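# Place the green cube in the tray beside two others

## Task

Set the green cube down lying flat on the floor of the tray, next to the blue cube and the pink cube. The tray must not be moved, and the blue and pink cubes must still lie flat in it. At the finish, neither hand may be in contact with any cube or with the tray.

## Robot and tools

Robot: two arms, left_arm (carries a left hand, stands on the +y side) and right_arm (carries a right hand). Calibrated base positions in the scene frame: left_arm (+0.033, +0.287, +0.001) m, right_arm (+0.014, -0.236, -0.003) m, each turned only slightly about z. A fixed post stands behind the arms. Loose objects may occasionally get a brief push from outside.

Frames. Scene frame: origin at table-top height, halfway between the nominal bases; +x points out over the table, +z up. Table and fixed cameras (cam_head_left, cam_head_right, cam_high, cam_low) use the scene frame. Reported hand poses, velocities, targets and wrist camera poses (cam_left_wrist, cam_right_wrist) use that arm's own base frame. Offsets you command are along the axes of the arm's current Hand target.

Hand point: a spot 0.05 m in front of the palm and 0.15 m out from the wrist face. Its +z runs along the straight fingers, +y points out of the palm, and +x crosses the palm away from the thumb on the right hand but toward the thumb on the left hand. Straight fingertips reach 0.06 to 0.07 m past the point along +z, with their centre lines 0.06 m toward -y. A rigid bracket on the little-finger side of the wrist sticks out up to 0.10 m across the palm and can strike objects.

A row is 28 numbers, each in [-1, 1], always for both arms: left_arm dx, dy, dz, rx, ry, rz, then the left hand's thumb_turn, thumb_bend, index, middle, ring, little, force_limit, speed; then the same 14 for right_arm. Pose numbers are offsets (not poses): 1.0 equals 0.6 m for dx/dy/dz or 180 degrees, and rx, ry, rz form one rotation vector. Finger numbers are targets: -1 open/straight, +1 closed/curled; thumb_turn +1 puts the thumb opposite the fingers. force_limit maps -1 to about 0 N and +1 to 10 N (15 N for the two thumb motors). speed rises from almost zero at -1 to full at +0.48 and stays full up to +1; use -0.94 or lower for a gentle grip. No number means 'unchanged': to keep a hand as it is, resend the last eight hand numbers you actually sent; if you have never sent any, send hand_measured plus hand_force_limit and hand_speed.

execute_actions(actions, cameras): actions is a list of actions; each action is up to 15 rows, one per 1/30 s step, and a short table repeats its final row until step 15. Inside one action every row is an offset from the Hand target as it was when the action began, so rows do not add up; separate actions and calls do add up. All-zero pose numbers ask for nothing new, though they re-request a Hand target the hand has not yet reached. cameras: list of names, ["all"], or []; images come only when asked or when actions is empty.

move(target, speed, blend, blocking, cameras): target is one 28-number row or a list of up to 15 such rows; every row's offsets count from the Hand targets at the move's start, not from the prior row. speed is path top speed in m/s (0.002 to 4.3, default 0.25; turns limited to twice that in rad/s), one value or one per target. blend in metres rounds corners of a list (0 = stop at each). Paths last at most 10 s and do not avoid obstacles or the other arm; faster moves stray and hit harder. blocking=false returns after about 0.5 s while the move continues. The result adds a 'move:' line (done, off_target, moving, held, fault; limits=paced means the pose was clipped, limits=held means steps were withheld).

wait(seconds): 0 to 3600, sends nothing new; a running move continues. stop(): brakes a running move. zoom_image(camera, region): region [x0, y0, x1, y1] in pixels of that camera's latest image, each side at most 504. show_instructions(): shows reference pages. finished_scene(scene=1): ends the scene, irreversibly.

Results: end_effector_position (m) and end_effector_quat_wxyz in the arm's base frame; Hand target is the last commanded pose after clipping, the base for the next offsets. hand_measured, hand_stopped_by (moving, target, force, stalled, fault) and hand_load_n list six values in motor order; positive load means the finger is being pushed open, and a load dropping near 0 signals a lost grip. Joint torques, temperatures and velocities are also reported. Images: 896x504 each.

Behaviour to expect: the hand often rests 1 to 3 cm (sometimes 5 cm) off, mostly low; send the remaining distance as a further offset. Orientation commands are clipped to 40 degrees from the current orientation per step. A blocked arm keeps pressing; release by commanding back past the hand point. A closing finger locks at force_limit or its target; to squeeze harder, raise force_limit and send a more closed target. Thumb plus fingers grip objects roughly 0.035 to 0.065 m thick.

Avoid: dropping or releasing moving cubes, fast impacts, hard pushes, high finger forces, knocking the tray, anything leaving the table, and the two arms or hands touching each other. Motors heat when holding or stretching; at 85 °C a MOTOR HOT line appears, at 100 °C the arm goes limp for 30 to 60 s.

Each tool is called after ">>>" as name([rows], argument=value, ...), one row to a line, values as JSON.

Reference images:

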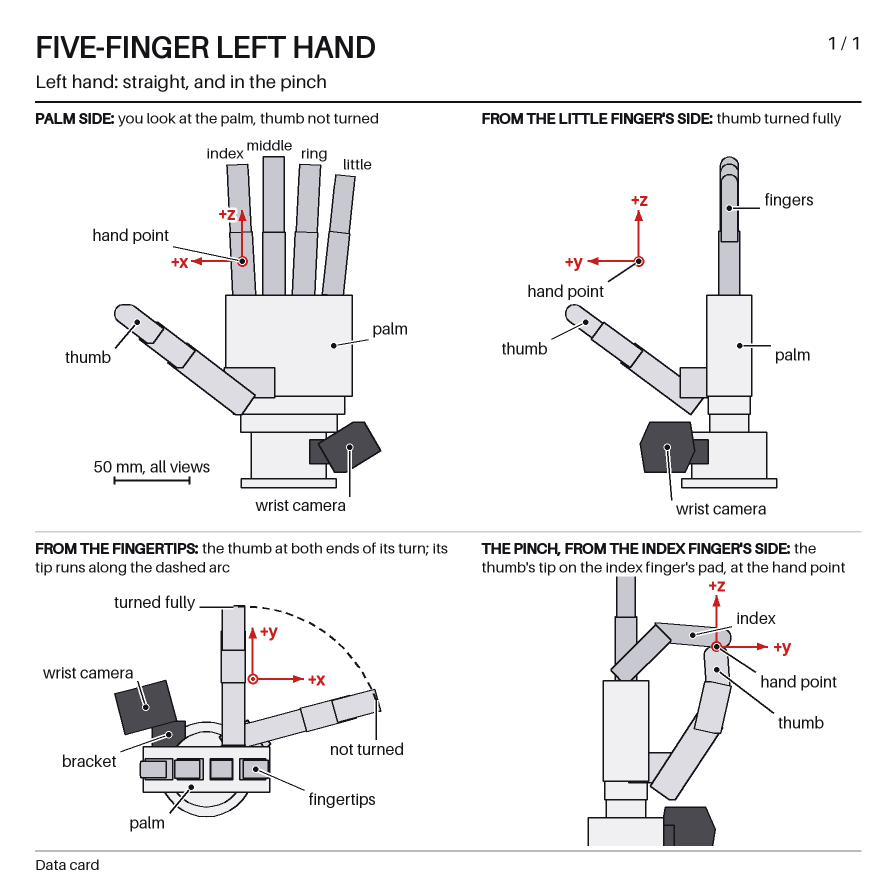

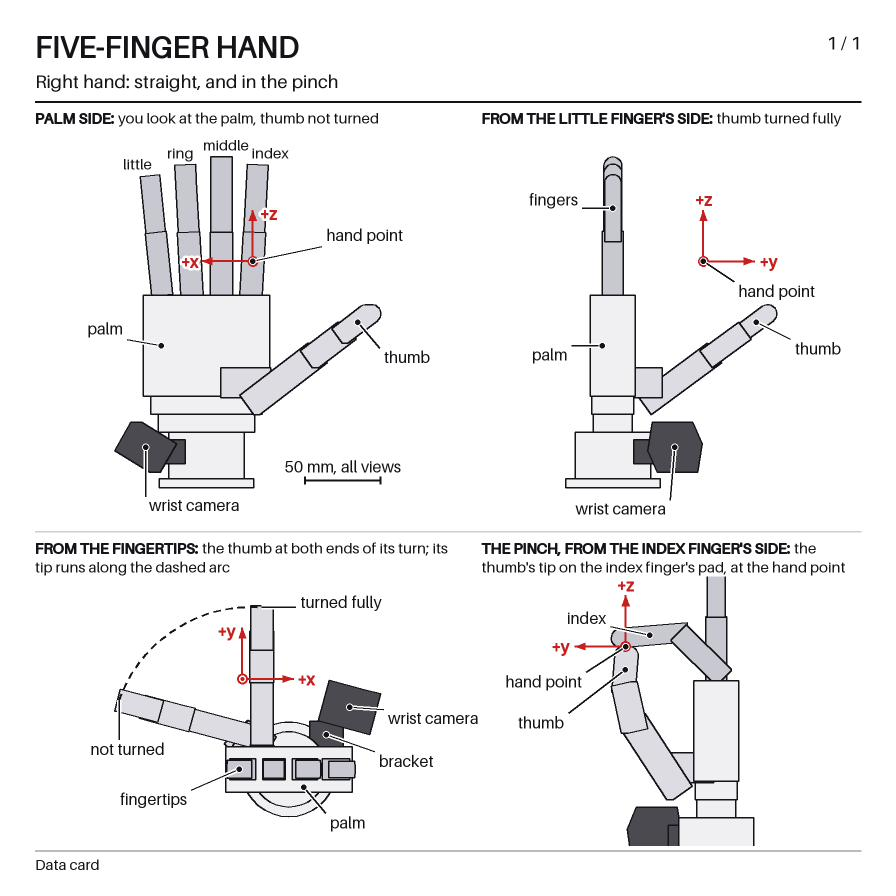

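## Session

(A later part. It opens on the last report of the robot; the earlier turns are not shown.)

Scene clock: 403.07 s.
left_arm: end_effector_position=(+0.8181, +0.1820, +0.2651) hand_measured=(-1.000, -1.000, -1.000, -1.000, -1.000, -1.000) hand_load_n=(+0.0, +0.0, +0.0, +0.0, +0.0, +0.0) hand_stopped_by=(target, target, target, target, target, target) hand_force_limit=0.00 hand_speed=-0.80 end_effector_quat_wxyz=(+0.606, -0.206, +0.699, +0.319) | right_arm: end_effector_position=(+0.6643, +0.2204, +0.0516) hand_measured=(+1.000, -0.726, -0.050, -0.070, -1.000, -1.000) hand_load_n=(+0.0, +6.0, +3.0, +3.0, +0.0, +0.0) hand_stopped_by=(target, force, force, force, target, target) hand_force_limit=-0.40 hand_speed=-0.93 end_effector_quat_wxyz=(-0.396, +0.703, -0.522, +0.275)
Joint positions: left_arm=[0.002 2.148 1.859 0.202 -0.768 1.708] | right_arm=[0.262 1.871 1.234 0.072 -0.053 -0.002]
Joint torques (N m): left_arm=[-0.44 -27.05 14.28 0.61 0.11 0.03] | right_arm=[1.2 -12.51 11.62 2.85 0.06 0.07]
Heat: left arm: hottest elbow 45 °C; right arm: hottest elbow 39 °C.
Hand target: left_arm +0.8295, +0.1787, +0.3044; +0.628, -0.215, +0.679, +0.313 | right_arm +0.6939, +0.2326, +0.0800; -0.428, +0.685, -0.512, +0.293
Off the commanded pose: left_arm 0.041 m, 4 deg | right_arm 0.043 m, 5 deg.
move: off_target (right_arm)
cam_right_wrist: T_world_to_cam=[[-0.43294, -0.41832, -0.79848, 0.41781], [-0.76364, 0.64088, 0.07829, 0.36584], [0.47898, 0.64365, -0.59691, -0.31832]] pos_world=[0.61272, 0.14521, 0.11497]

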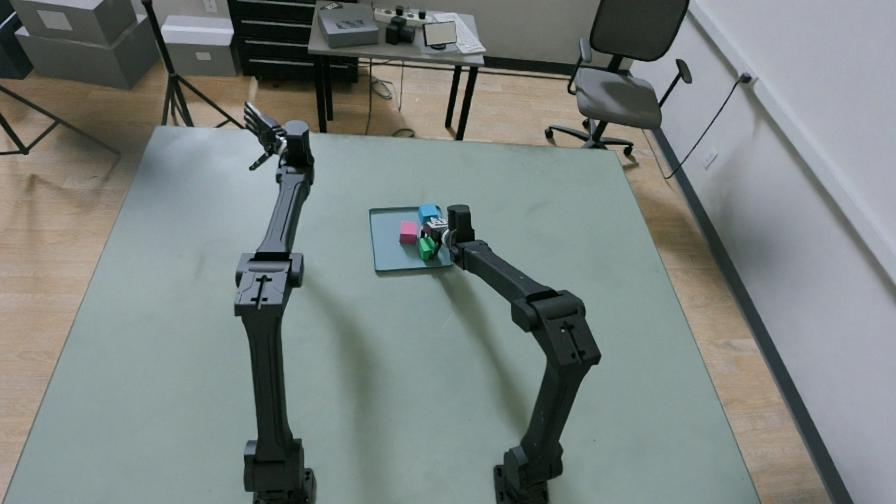

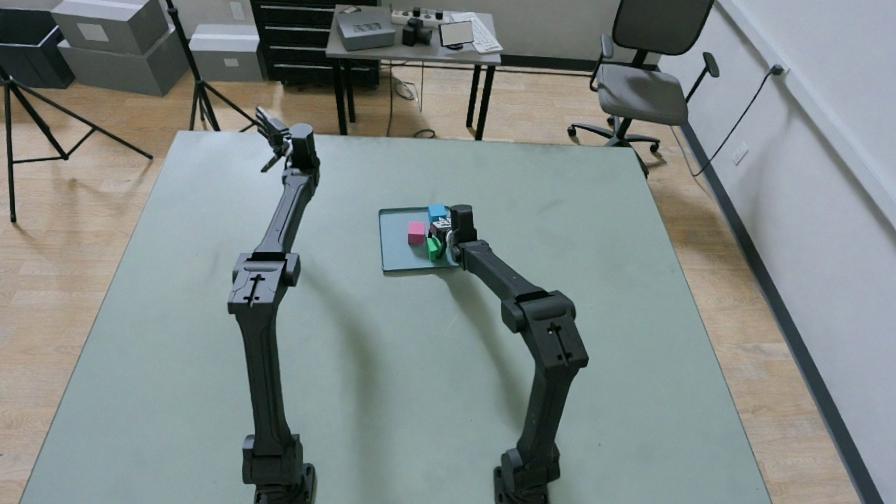

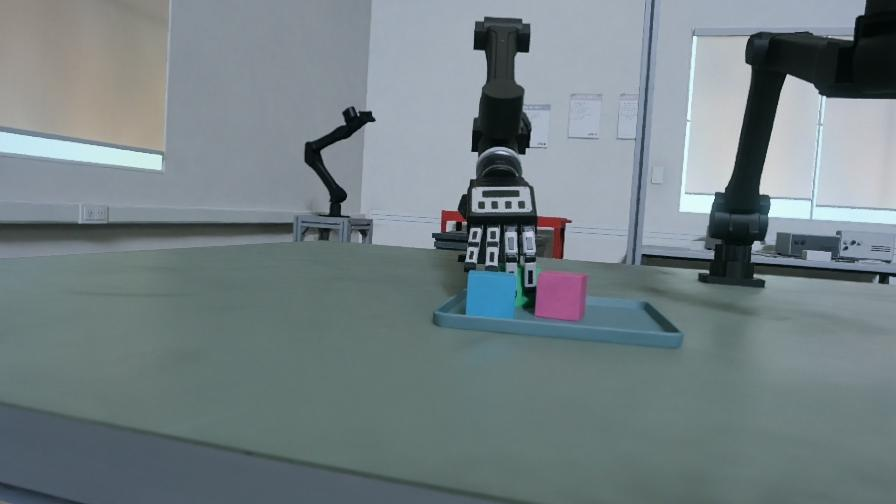

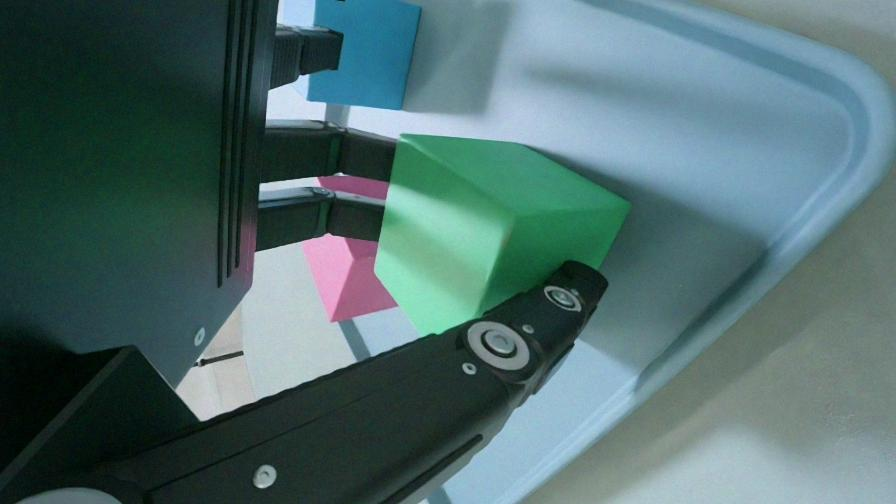

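>>> move(target=[0,0,0,0,0,0,-1,-1,-1,-1,-1,-1,0.0,-0.8,0.0007,0.0177,0.0093,0,0,0,1,-0.2,0.05,0.05,-1,-1,-0.4,-0.93], speed=0.03, cameras=["cam_head_left","cam_low","cam_right_wrist"])

>>> zoom_image(camera="cam_low", region=[460, 250, 600, 340])

Scene clock: 468.03 s.
left_arm: end_effector_position=(+0.8181, +0.1820, +0.2651) hand_measured=(-1.000, -1.000, -1.000, -1.000, -1.000, -1.000) hand_load_n=(+0.0, +0.0, +0.0, +0.0, +0.0, +0.0) hand_stopped_by=(target, target, target, target, target, target) hand_force_limit=0.00 hand_speed=-0.80 end_effector_quat_wxyz=(+0.606, -0.206, +0.699, +0.319) | right_arm: end_effector_position=(+0.6692, +0.2218, +0.0514) hand_measured=(+1.000, -0.726, -0.050, -0.070, -1.000, -1.000) hand_load_n=(+0.0, +6.0, +3.0, +3.0, +0.0, +0.0) hand_stopped_by=(target, force, force, force, target, target) hand_force_limit=-0.40 hand_speed=-0.93 end_effector_quat_wxyz=(-0.404, +0.699, -0.519, +0.281)
Joint positions: left_arm=[0.002 2.148 1.859 0.202 -0.768 1.708] | right_arm=[0.262 1.88 1.234 0.103 -0.053 -0.001]
Joint torques (N m): left_arm=[-1.38 -26.64 14.31 0.8 0.11 0.03] | right_arm=[1.2 -11.93 11.07 2.77 0.07 0.06]
Heat: left arm: hottest elbow 46 °C; right arm: hottest elbow 37 °C.
Hand target: left_arm +0.8295, +0.1787, +0.3044; +0.628, -0.215, +0.679, +0.313 | right_arm +0.6940, +0.2326, +0.0680; -0.428, +0.685, -0.512, +0.293
Off the commanded pose: left_arm 0.041 m, 4 deg | right_arm 0.032 m, 4 deg.
move: off_target (right_arm)
cam_right_wrist: T_world_to_cam=[[-0.41692, -0.41256, -0.80992, 0.409], [-0.76458, 0.64104, 0.06705, 0.36993], [0.49153, 0.6472, -0.5827, -0.3316]] pos_world=[0.61635, 0.14622, 0.11323]

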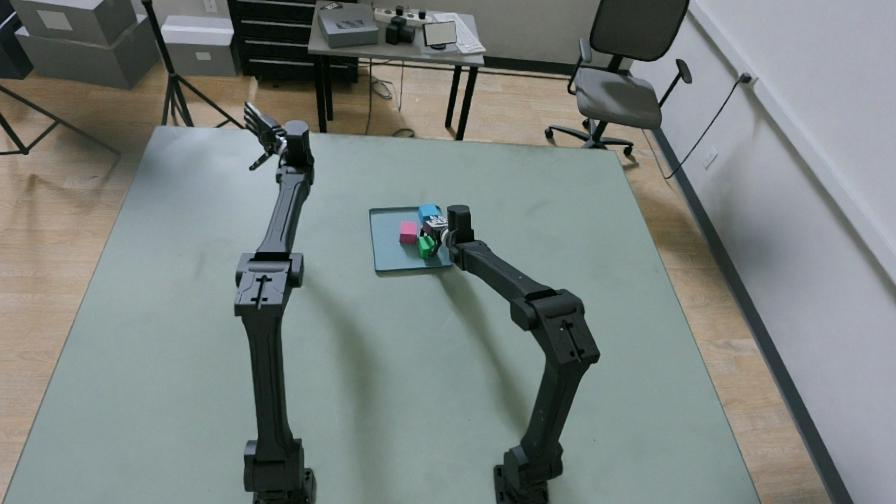

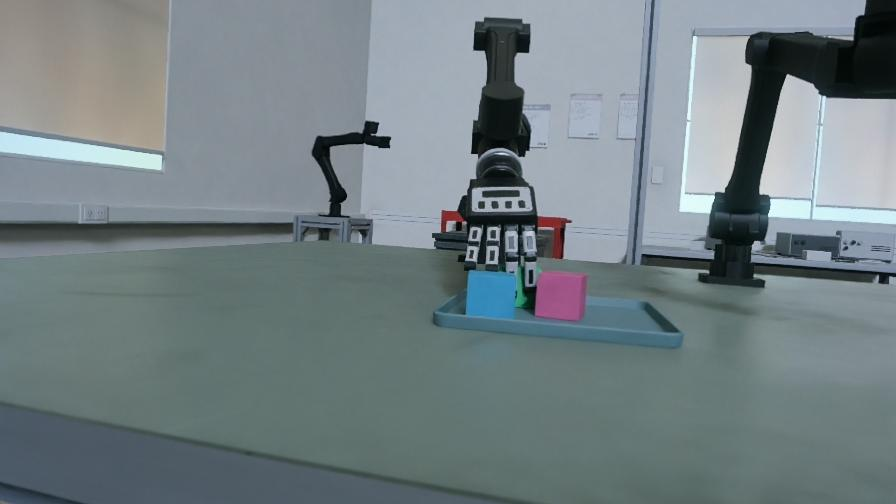

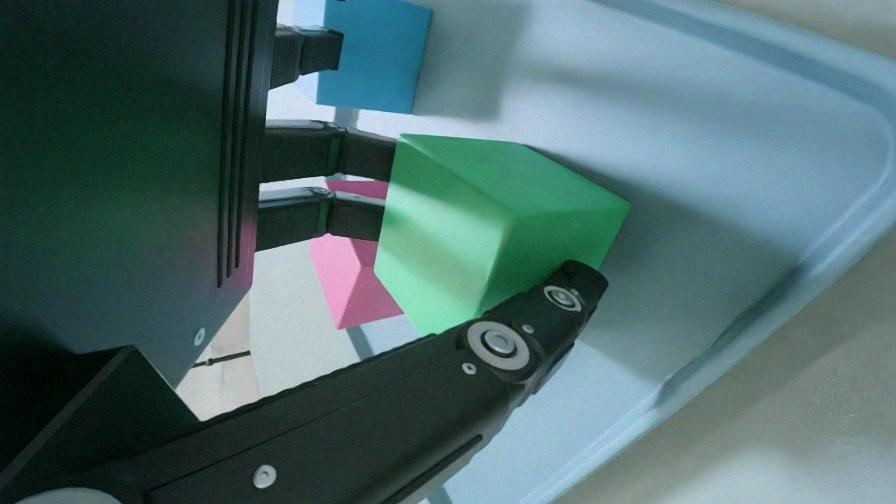

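Scaled by 3.600 from the camera's image (finer frame: 1280x720).

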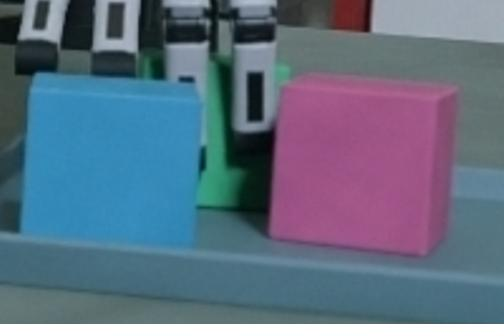

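>>> zoom_image(camera="cam_right_wrist", region=[480, 110, 700, 300])

Scaled by 2.291 from the camera's image (finer frame: 1280x720).

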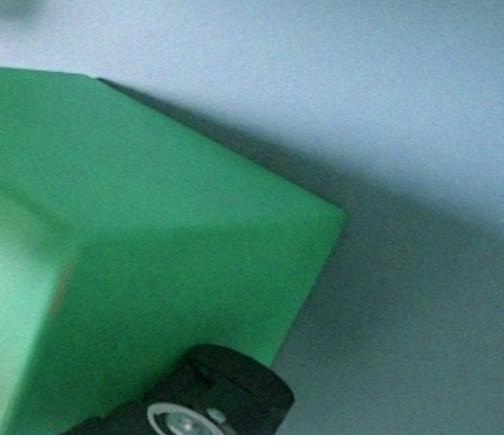

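>>> move(target=[0,0,0,0,0,0,-1,-1,-1,-1,-1,-1,0.0,-0.8,0.0005,0.0118,0.0062,0,0,0,1,-0.2,0.05,0.05,-1,-1,-0.4,-0.93], speed=0.03, cameras=["cam_low","cam_right_wrist"])

>>> zoom_image(camera="cam_low", region=[460, 250, 600, 340])

>>> zoom_image(camera="cam_right_wrist", region=[480, 110, 700, 300])

Scene clock: 483.97 s.
left_arm: end_effector_position=(+0.8181, +0.1820, +0.2651) hand_measured=(-1.000, -1.000, -1.000, -1.000, -1.000, -1.000) hand_load_n=(+0.0, +0.0, +0.0, -0.5, +0.0, +0.5) hand_stopped_by=(target, target, target, target, target, target) hand_force_limit=0.00 hand_speed=-0.80 end_effector_quat_wxyz=(+0.606, -0.206, +0.699, +0.319) | right_arm: end_effector_position=(+0.6726, +0.2230, +0.0515) hand_measured=(+1.000, -0.726, -0.050, -0.070, -1.000, -1.000) hand_load_n=(+0.0, +6.0, +3.0, +3.0, -0.5, +0.0) hand_stopped_by=(target, force, force, force, target, target) hand_force_limit=-0.40 hand_speed=-0.93 end_effector_quat_wxyz=(-0.410, +0.695, -0.518, +0.284)
Joint positions: left_arm=[0.002 2.148 1.859 0.202 -0.768 1.708] | right_arm=[0.262 1.886 1.234 0.124 -0.053 0.004]
Joint torques (N m): left_arm=[-1.73 -25.99 14.23 0.72 0.09 -0.04] | right_arm=[1.26 -11.46 10.67 2.63 0.08 0.05]
Heat: left arm: hottest elbow 47 °C; right arm: hottest elbow 37 °C.
Hand target: left_arm +0.8295, +0.1787, +0.3044; +0.628, -0.215, +0.679, +0.313 | right_arm +0.6940, +0.2326, +0.0600; -0.428, +0.685, -0.512, +0.293
Off the commanded pose: left_arm 0.041 m, 4 deg | right_arm 0.025 m, 3 deg.
move: off_target (right_arm)
cam_right_wrist: T_world_to_cam=[[-0.40691, -0.40528, -0.81864, 0.40316], [-0.76394, 0.64233, 0.06172, 0.37129], [0.50083, 0.65051, -0.57098, -0.3416]] pos_world=[0.61877, 0.14712, 0.11209]

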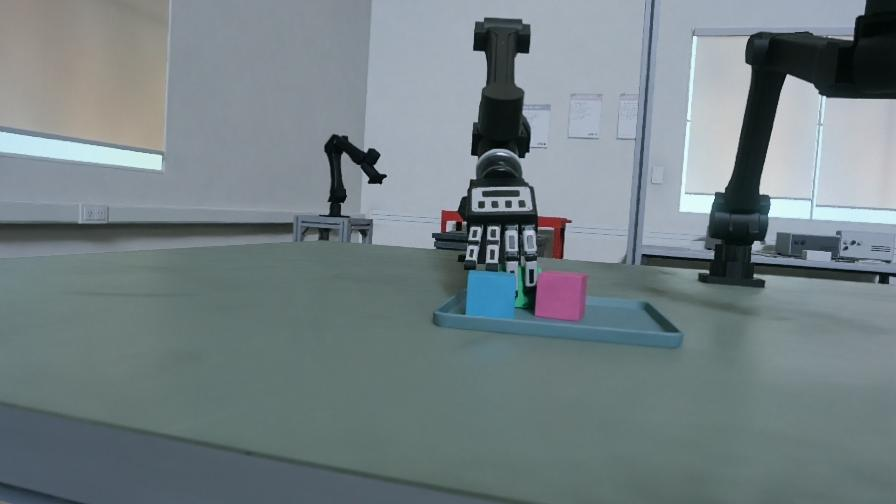

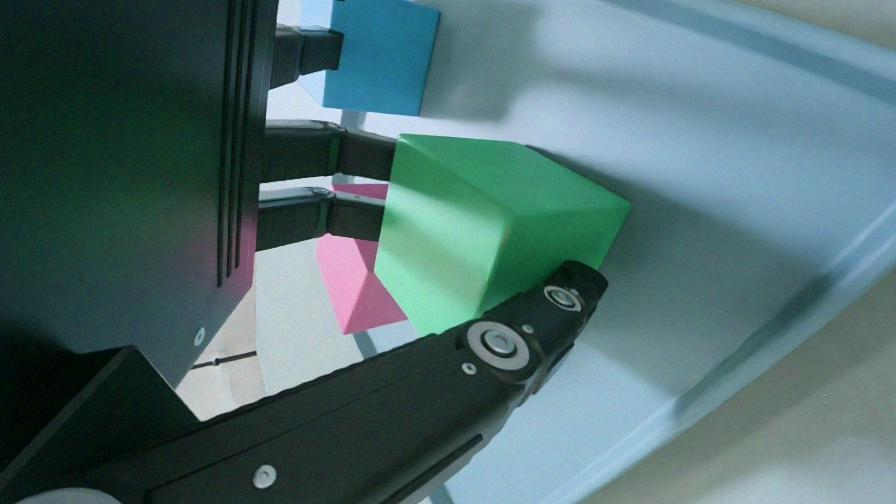

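Scaled by 3.600 from the camera's image (finer frame: 1280x720).

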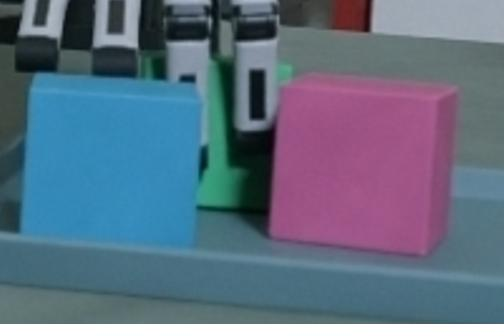

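Scaled by 2.291 from the camera's image (finer frame: 1280x720).

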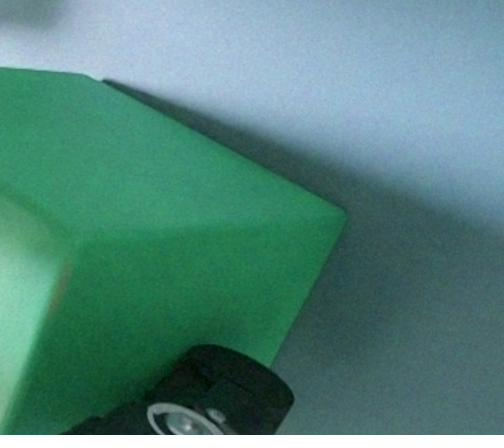

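>>> move(target=[0,0,0,0,0,0,-1,-1,-1,-1,-1,-1,0.0,-0.8,0.0005,0.0118,0.0062,-0.006,0,0,1,-0.2,0.05,0.05,-1,-1,-0.4,-0.93], speed=0.03, cameras=["cam_low","cam_right_wrist"])

>>> zoom_image(camera="cam_low", region=[460, 250, 600, 340])

>>> zoom_image(camera="cam_right_wrist", region=[480, 110, 700, 300])

Scene clock: 498.03 s.
left_arm: end_effector_position=(+0.8181, +0.1820, +0.2651) hand_measured=(-1.000, -1.000, -1.000, -1.000, -1.000, -1.000) hand_load_n=(+0.0, +0.0, +0.0, +0.0, +0.0, +0.0) hand_stopped_by=(target, target, target, target, target, target) hand_force_limit=0.00 hand_speed=-0.80 end_effector_quat_wxyz=(+0.606, -0.206, +0.699, +0.319) | right_arm: end_effector_position=(+0.6772, +0.2248, +0.0513) hand_measured=(+1.000, -0.726, -0.050, -0.070, -1.000, -1.000) hand_load_n=(+0.0, +6.0, +3.0, +3.0, +0.0, +0.0) hand_stopped_by=(target, force, force, force, target, target) hand_force_limit=-0.40 hand_speed=-0.93 end_effector_quat_wxyz=(-0.412, +0.693, -0.519, +0.283)
Joint positions: left_arm=[0.002 2.148 1.859 0.202 -0.768 1.708] | right_arm=[0.262 1.897 1.248 0.124 -0.055 0.009]
Joint torques (N m): left_arm=[-0.97 -25.29 14.3 0.83 0.17 0.04] | right_arm=[1.03 -11.28 10.37 2.14 0.08 0.05]
Heat: left arm: hottest elbow 47 °C; right arm: hottest elbow 37 °C.
Hand target: left_arm +0.8295, +0.1787, +0.3044; +0.628, -0.215, +0.679, +0.313 | right_arm +0.6940, +0.2326, +0.0520; -0.421, +0.689, -0.515, +0.288
Off the commanded pose: left_arm 0.041 m, 4 deg | right_arm 0.019 m, 1 deg.
move: off_target (right_arm)
cam_right_wrist: T_world_to_cam=[[-0.40602, -0.40047, -0.82144, 0.40397], [-0.76343, 0.64272, 0.064, 0.3731], [0.50232, 0.6531, -0.56669, -0.34703]] pos_world=[0.62318, 0.14862, 0.1113]

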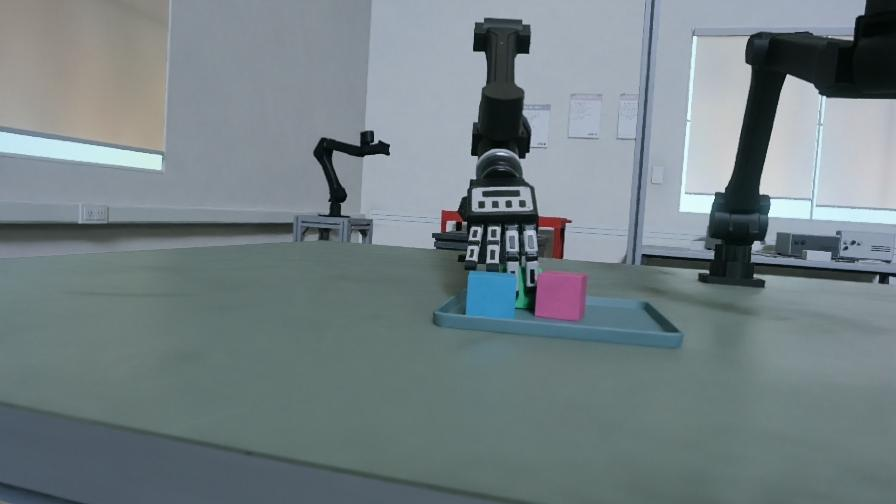

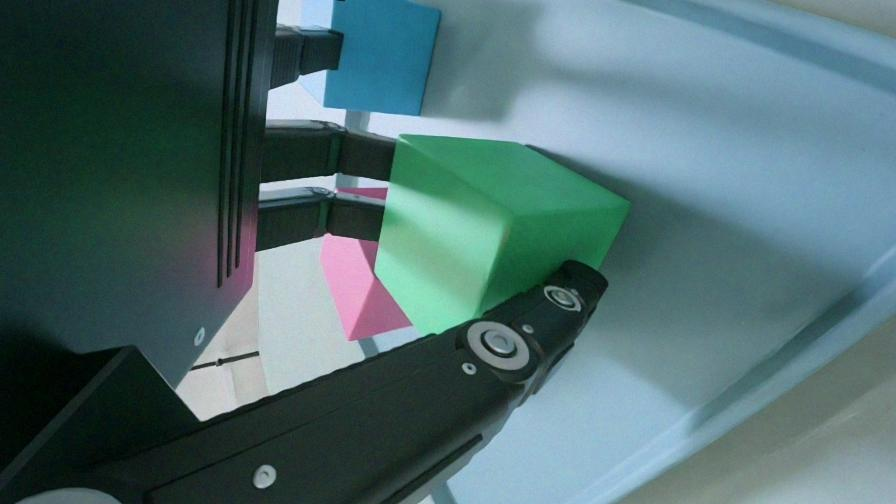

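Scaled by 3.600 from the camera's image (finer frame: 1280x720).

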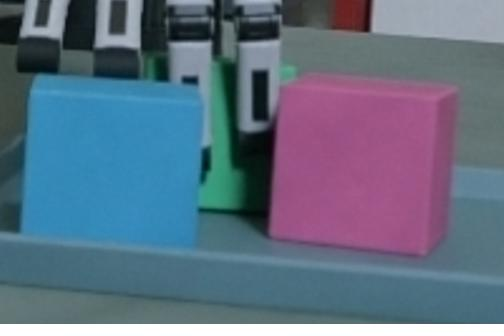

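Scaled by 2.291 from the camera's image (finer frame: 1280x720).

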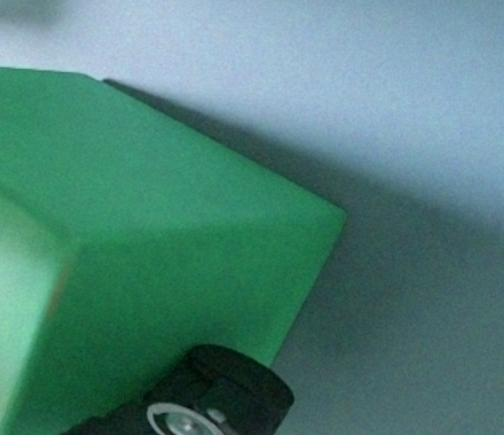

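>>> move([
  [0,0,0,0,0,0,-1,-1,-1,-1,-1,-1,0.0,-0.8,0.0023,0.012,-0.0222,0,0,0,1,-0.2,0.05,0.05,-1,-1,-0.4,-0.93],
  [0,0,0,0,0,0,-1,-1,-1,-1,-1,-1,0.0,-0.8,0.0023,0.012,-0.0222,0,0,0,1,-0.86,-0.12,-0.14,-1,-1,-0.4,-0.93],
], speed=0.03, cameras=["cam_low","cam_right_wrist","cam_head_left"])

>>> zoom_image(camera="cam_low", region=[460, 250, 600, 340])

>>> zoom_image(camera="cam_right_wrist", region=[250, 100, 700, 360])

>>> zoom_image(camera="cam_head_left", region=[395, 210, 475, 280])

Scene clock: 516.07 s.
left_arm: end_effector_position=(+0.8181, +0.1820, +0.2651) hand_measured=(-1.000, -1.000, -1.000, -1.000, -1.000, -1.000) hand_load_n=(+0.0, +0.0, +0.0, +0.0, +0.0, +0.0) hand_stopped_by=(target, target, target, target, target, target) hand_force_limit=0.00 hand_speed=-0.80 end_effector_quat_wxyz=(+0.606, -0.206, +0.699, +0.319) | right_arm: end_effector_position=(+0.6761, +0.2242, +0.0495) hand_measured=(+1.000, -0.860, -0.120, -0.140, -1.000, -1.000) hand_load_n=(+0.0, -0.5, +0.0, +0.0, +0.0, +0.0) hand_stopped_by=(target, target, target, target, target, target) hand_force_limit=-0.40 hand_speed=-0.93 end_effector_quat_wxyz=(-0.411, +0.693, -0.520, +0.284)
Joint positions: left_arm=[0.002 2.148 1.859 0.202 -0.768 1.708] | right_arm=[0.262 1.897 1.244 0.127 -0.053 0.009]
Joint torques (N m): left_arm=[-1.2 -26.75 14.23 0.58 0.15 -0.01] | right_arm=[0.97 -13.57 7.13 2.66 -0.05 0.03]
Heat: left arm: hottest elbow 47 °C; right arm: hottest elbow 39 °C.
Hand target: left_arm +0.8295, +0.1787, +0.3044; +0.628, -0.215, +0.679, +0.313 | right_arm +0.6800, +0.2267, +0.0520; -0.421, +0.689, -0.515, +0.288
Off the commanded pose: left_arm 0.041 m, 4 deg | right_arm 0.005 m, 1 deg.
move: done
cam_right_wrist: T_world_to_cam=[[-0.4076, -0.40089, -0.82045, 0.4029], [-0.76251, 0.64377, 0.06426, 0.37186], [0.50243, 0.6518, -0.56809, -0.34672]] pos_world=[0.62198, 0.14812, 0.1097]
Images, in order (width x height): cam_head_left 896x504, cam_low 896x504, cam_right_wrist 896x504.

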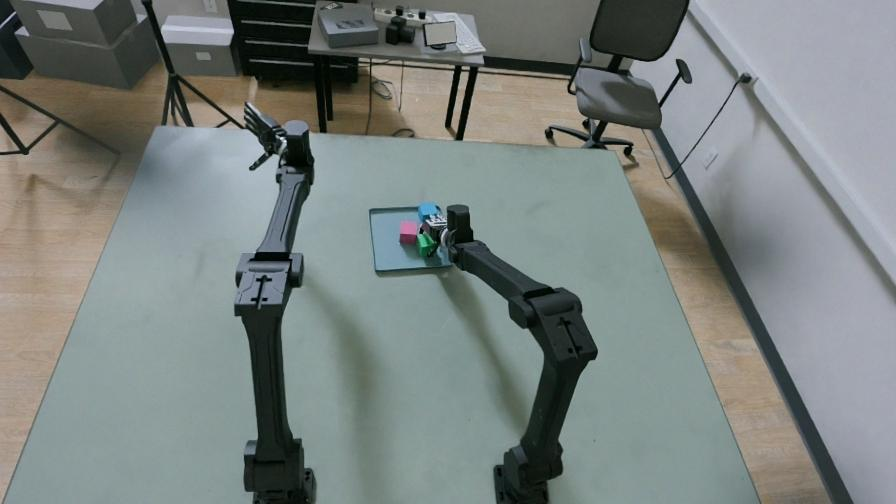

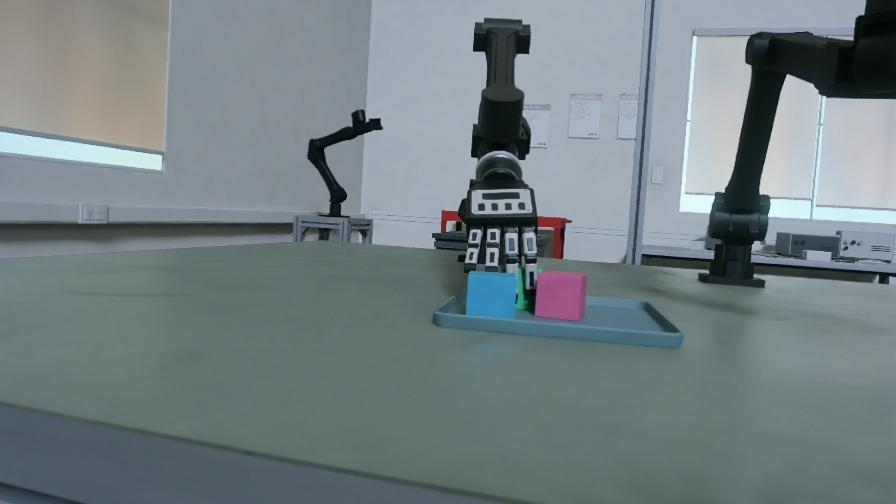

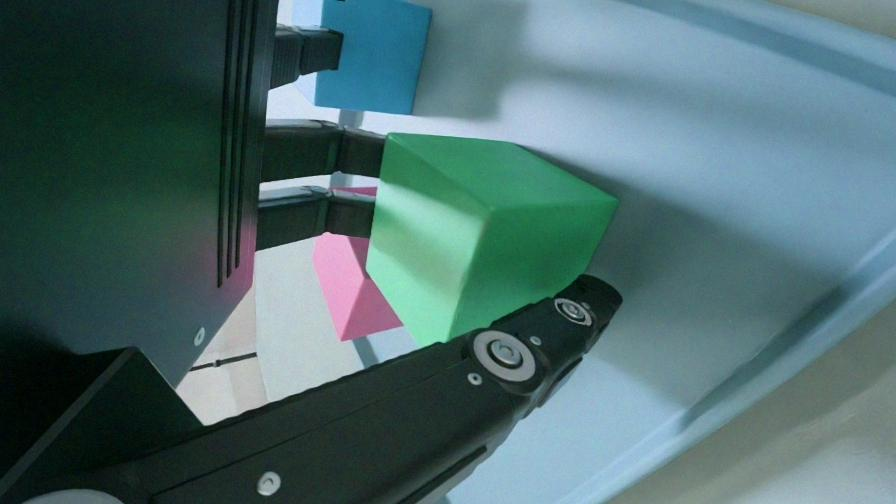

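Scaled by 3.600 from the camera's image (finer frame: 1280x720).

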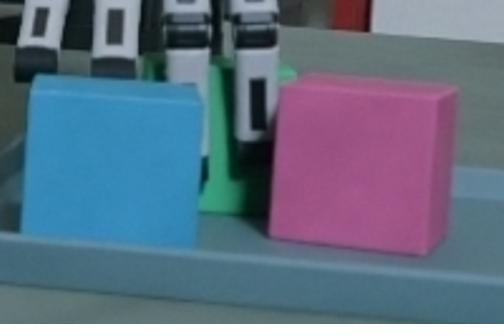

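Scaled by 1.120 from the camera's image (finer frame: 1280x720).

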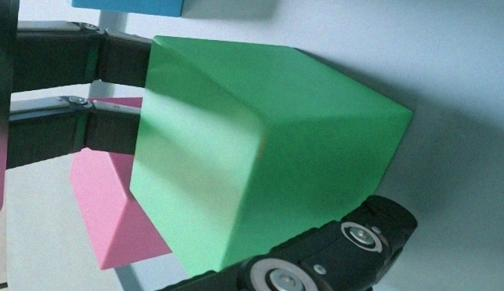

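Scaled by 6.300 from the camera's image (finer frame: 1280x720).

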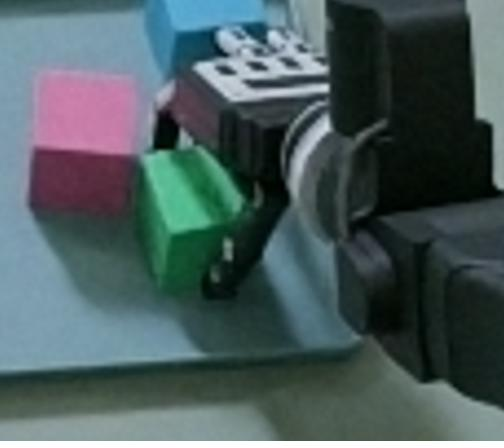

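>>> move(target=[0,0,0,0,0,0,-1,-1,-1,-1,-1,-1,0.0,-0.8,0,0,0,0,0,0,1,-0.88,-0.24,-0.3,-1,-1,-0.4,-0.9], cameras=["cam_low","cam_right_wrist","cam_head_right"])

>>> zoom_image(camera="cam_low", region=[460, 250, 600, 340])

>>> zoom_image(camera="cam_head_right", region=[395, 210, 475, 280])

Scene clock: 538.17 s.
left_arm: end_effector_position=(+0.8181, +0.1820, +0.2651) hand_measured=(-1.000, -1.000, -1.000, -1.000, -1.000, -1.000) hand_load_n=(+0.0, +0.0, +0.0, +0.0, +0.0, +0.0) hand_stopped_by=(target, target, target, target, target, target) hand_force_limit=0.00 hand_speed=-0.80 end_effector_quat_wxyz=(+0.606, -0.206, +0.699, +0.319) | right_arm: end_effector_position=(+0.6761, +0.2242, +0.0495) hand_measured=(+1.000, -0.880, -0.240, -0.300, -1.000, -1.000) hand_load_n=(+0.0, +0.0, +0.0, +0.0, +0.0, +0.0) hand_stopped_by=(target, target, target, target, target, target) hand_force_limit=-0.40 hand_speed=-0.90 end_effector_quat_wxyz=(-0.411, +0.693, -0.520, +0.284)
Joint positions: left_arm=[0.002 2.148 1.859 0.202 -0.768 1.708] | right_arm=[0.262 1.897 1.244 0.127 -0.053 0.009]
Joint torques (N m): left_arm=[-0.79 -26.81 14.2 0.42 0.11 0.01] | right_arm=[0.91 -13.57 7.13 2.67 -0.06 0.04]
Heat: left arm: hottest elbow 48 °C; right arm: hottest elbow 37 °C.
Hand target: left_arm +0.8295, +0.1787, +0.3044; +0.628, -0.215, +0.679, +0.313 | right_arm +0.6800, +0.2267, +0.0520; -0.421, +0.689, -0.515, +0.288
Off the commanded pose: left_arm 0.041 m, 4 deg | right_arm 0.005 m, 1 deg.
move: done
cam_right_wrist: T_world_to_cam=[[-0.4076, -0.40089, -0.82045, 0.4029], [-0.76251, 0.64377, 0.06426, 0.37186], [0.50243, 0.6518, -0.56809, -0.34672]] pos_world=[0.62198, 0.14812, 0.1097]
Images, in order (width x height): cam_head_right 896x504, cam_low 896x504, cam_right_wrist 896x504.

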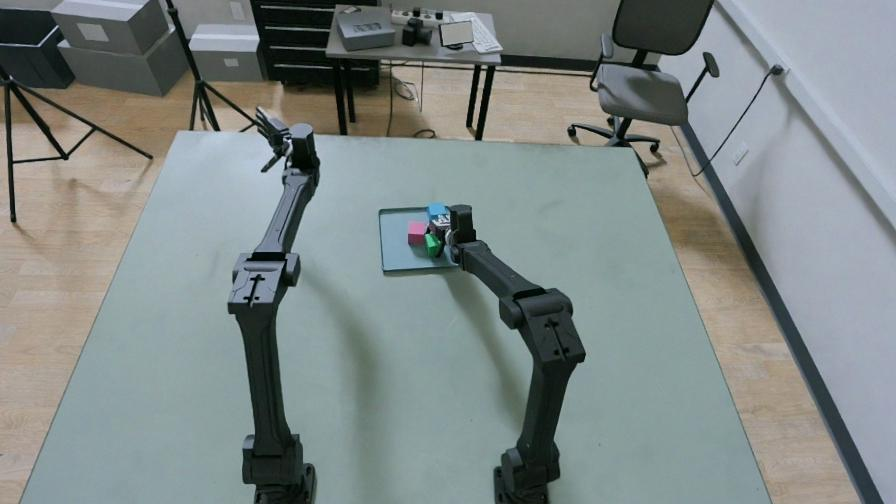

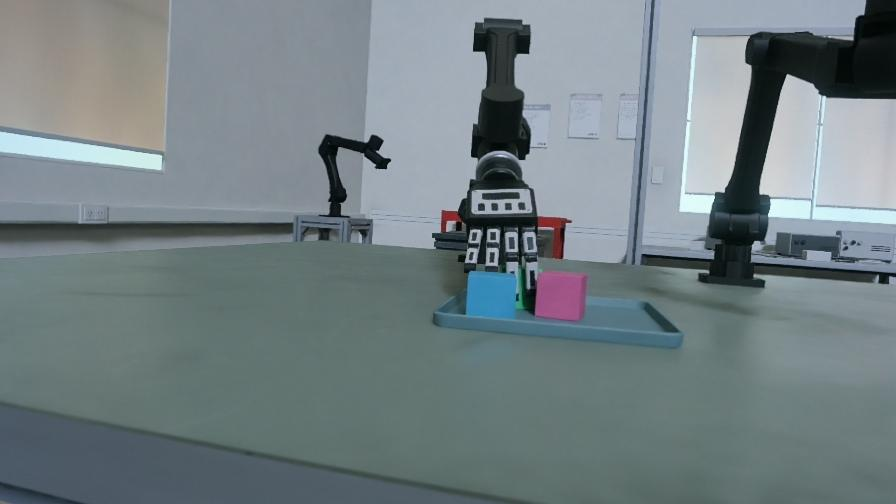

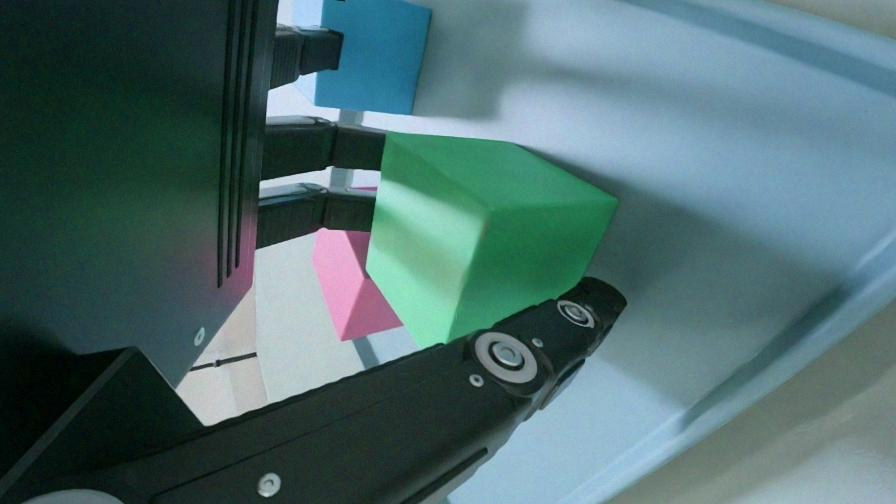

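Scaled by 3.600 from the camera's image (finer frame: 1280x720).

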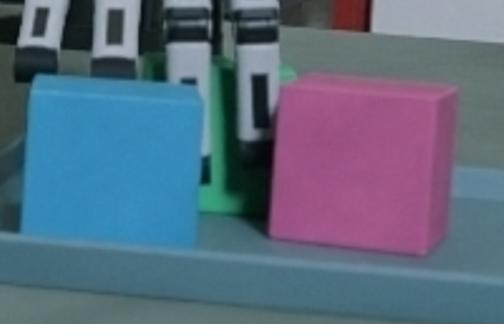

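Scaled by 6.300 from the camera's image (finer frame: 1280x720).

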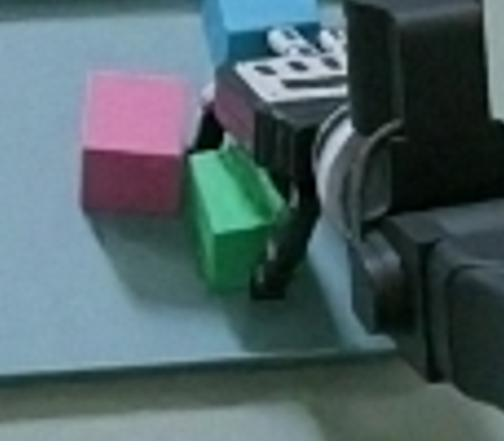

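>>> move([
  [0,0,0,0,0,0,-1,-1,-1,-1,-1,-1,0.0,-0.8,-0.0022,-0.0578,-0.0158,0,0,0,1,-0.88,-0.24,-0.3,-1,-1,-0.4,-0.9],
  [0,0,0,0,0,0,-1,-1,-1,-1,-1,-1,0.0,-0.8,0.0023,-0.1953,-0.0948,0,0,0,1,-0.88,-0.24,-0.3,-1,-1,-0.4,-0.9],
], speed=0.06, blend=0.01, cameras=["cam_low","cam_right_wrist","cam_head_right"])

>>> zoom_image(camera="cam_low", region=[420, 200, 700, 370])

>>> zoom_image(camera="cam_head_right", region=[370, 190, 480, 290])

Scene clock: 550.70 s.
left_arm: end_effector_position=(+0.8181, +0.1820, +0.2651) hand_measured=(-1.000, -1.000, -1.000, -1.000, -1.000, -1.000) hand_load_n=(+0.0, -0.5, +0.0, +0.0, +0.0, +0.0) hand_stopped_by=(target, target, target, target, target, target) hand_force_limit=0.00 hand_speed=-0.80 end_effector_quat_wxyz=(+0.606, -0.206, +0.699, +0.319) | right_arm: end_effector_position=(+0.6710, +0.2238, +0.1447) hand_measured=(+1.000, -0.880, -0.240, -0.300, -1.000, -1.000) hand_load_n=(+0.0, +0.0, +0.0, +0.0, +0.0, +0.0) hand_stopped_by=(target, target, target, target, target, target) hand_force_limit=-0.40 hand_speed=-0.90 end_effector_quat_wxyz=(-0.402, +0.700, -0.524, +0.274)
Joint positions: left_arm=[0.002 2.148 1.859 0.202 -0.768 1.708] | right_arm=[0.262 1.765 1.354 -0.146 -0.058 0.009]
Joint torques (N m): left_arm=[-1.49 -26.52 14.28 0.61 0.13 -0.02] | right_arm=[-0.03 -14.21 12.26 1.1 -0.19 -0.01]
Heat: left arm: hottest elbow 48 °C; right arm: hottest elbow 37 °C.
Hand target: left_arm +0.8295, +0.1787, +0.3044; +0.628, -0.215, +0.679, +0.313 | right_arm +0.6878, +0.2228, +0.1820; -0.421, +0.689, -0.515, +0.288
Off the commanded pose: left_arm 0.041 m, 4 deg | right_arm 0.041 m, 3 deg.
move: off_target (right_arm)
cam_right_wrist: T_world_to_cam=[[-0.43062, -0.40715, -0.80548, 0.49341], [-0.76276, 0.64125, 0.08364, 0.36007], [0.48246, 0.6504, -0.5867, -0.27341]] pos_world=[0.61903, 0.14782, 0.2069]
Images, in order (width x height): cam_head_right 896x504, cam_low 896x504, cam_right_wrist 896x504.

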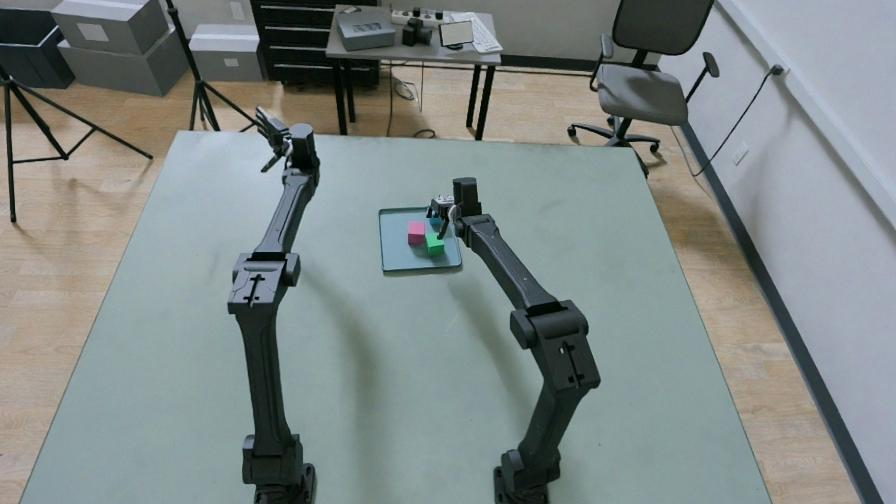

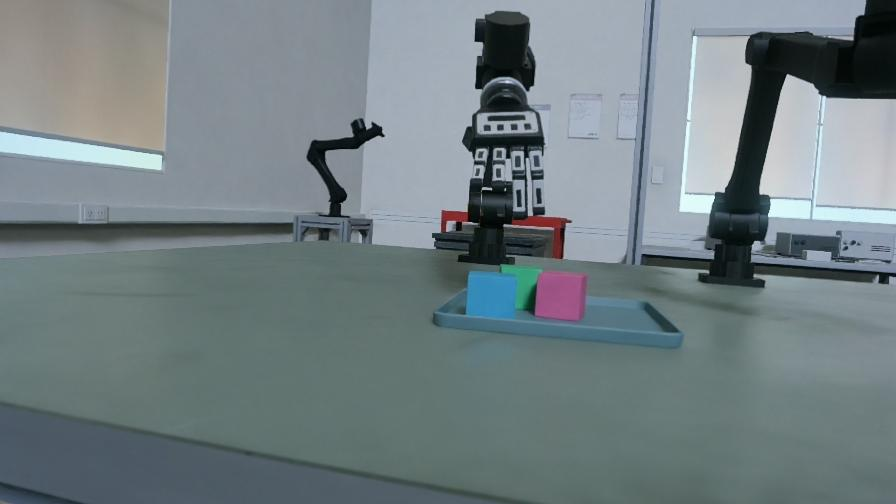

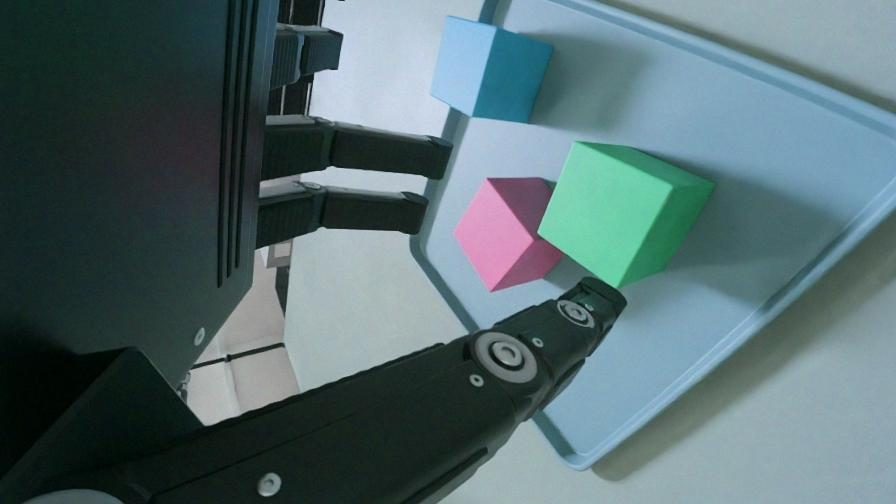

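Scaled by 1.800 from the camera's image (finer frame: 1280x720).

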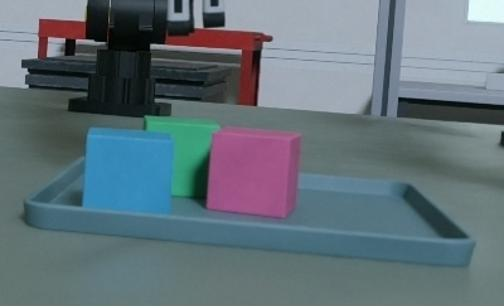

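Scaled by 4.582 from the camera's image (finer frame: 1280x720).

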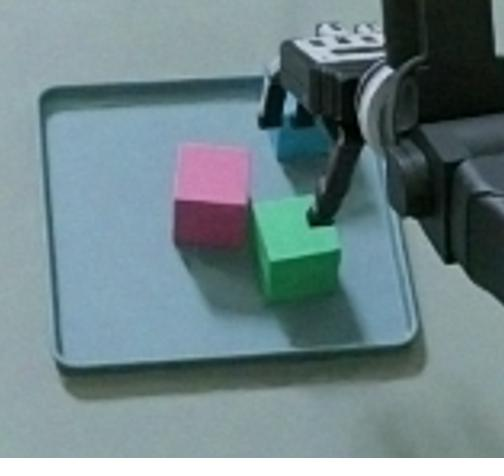

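>>> finished_scene()

The scene is finished: the task was done.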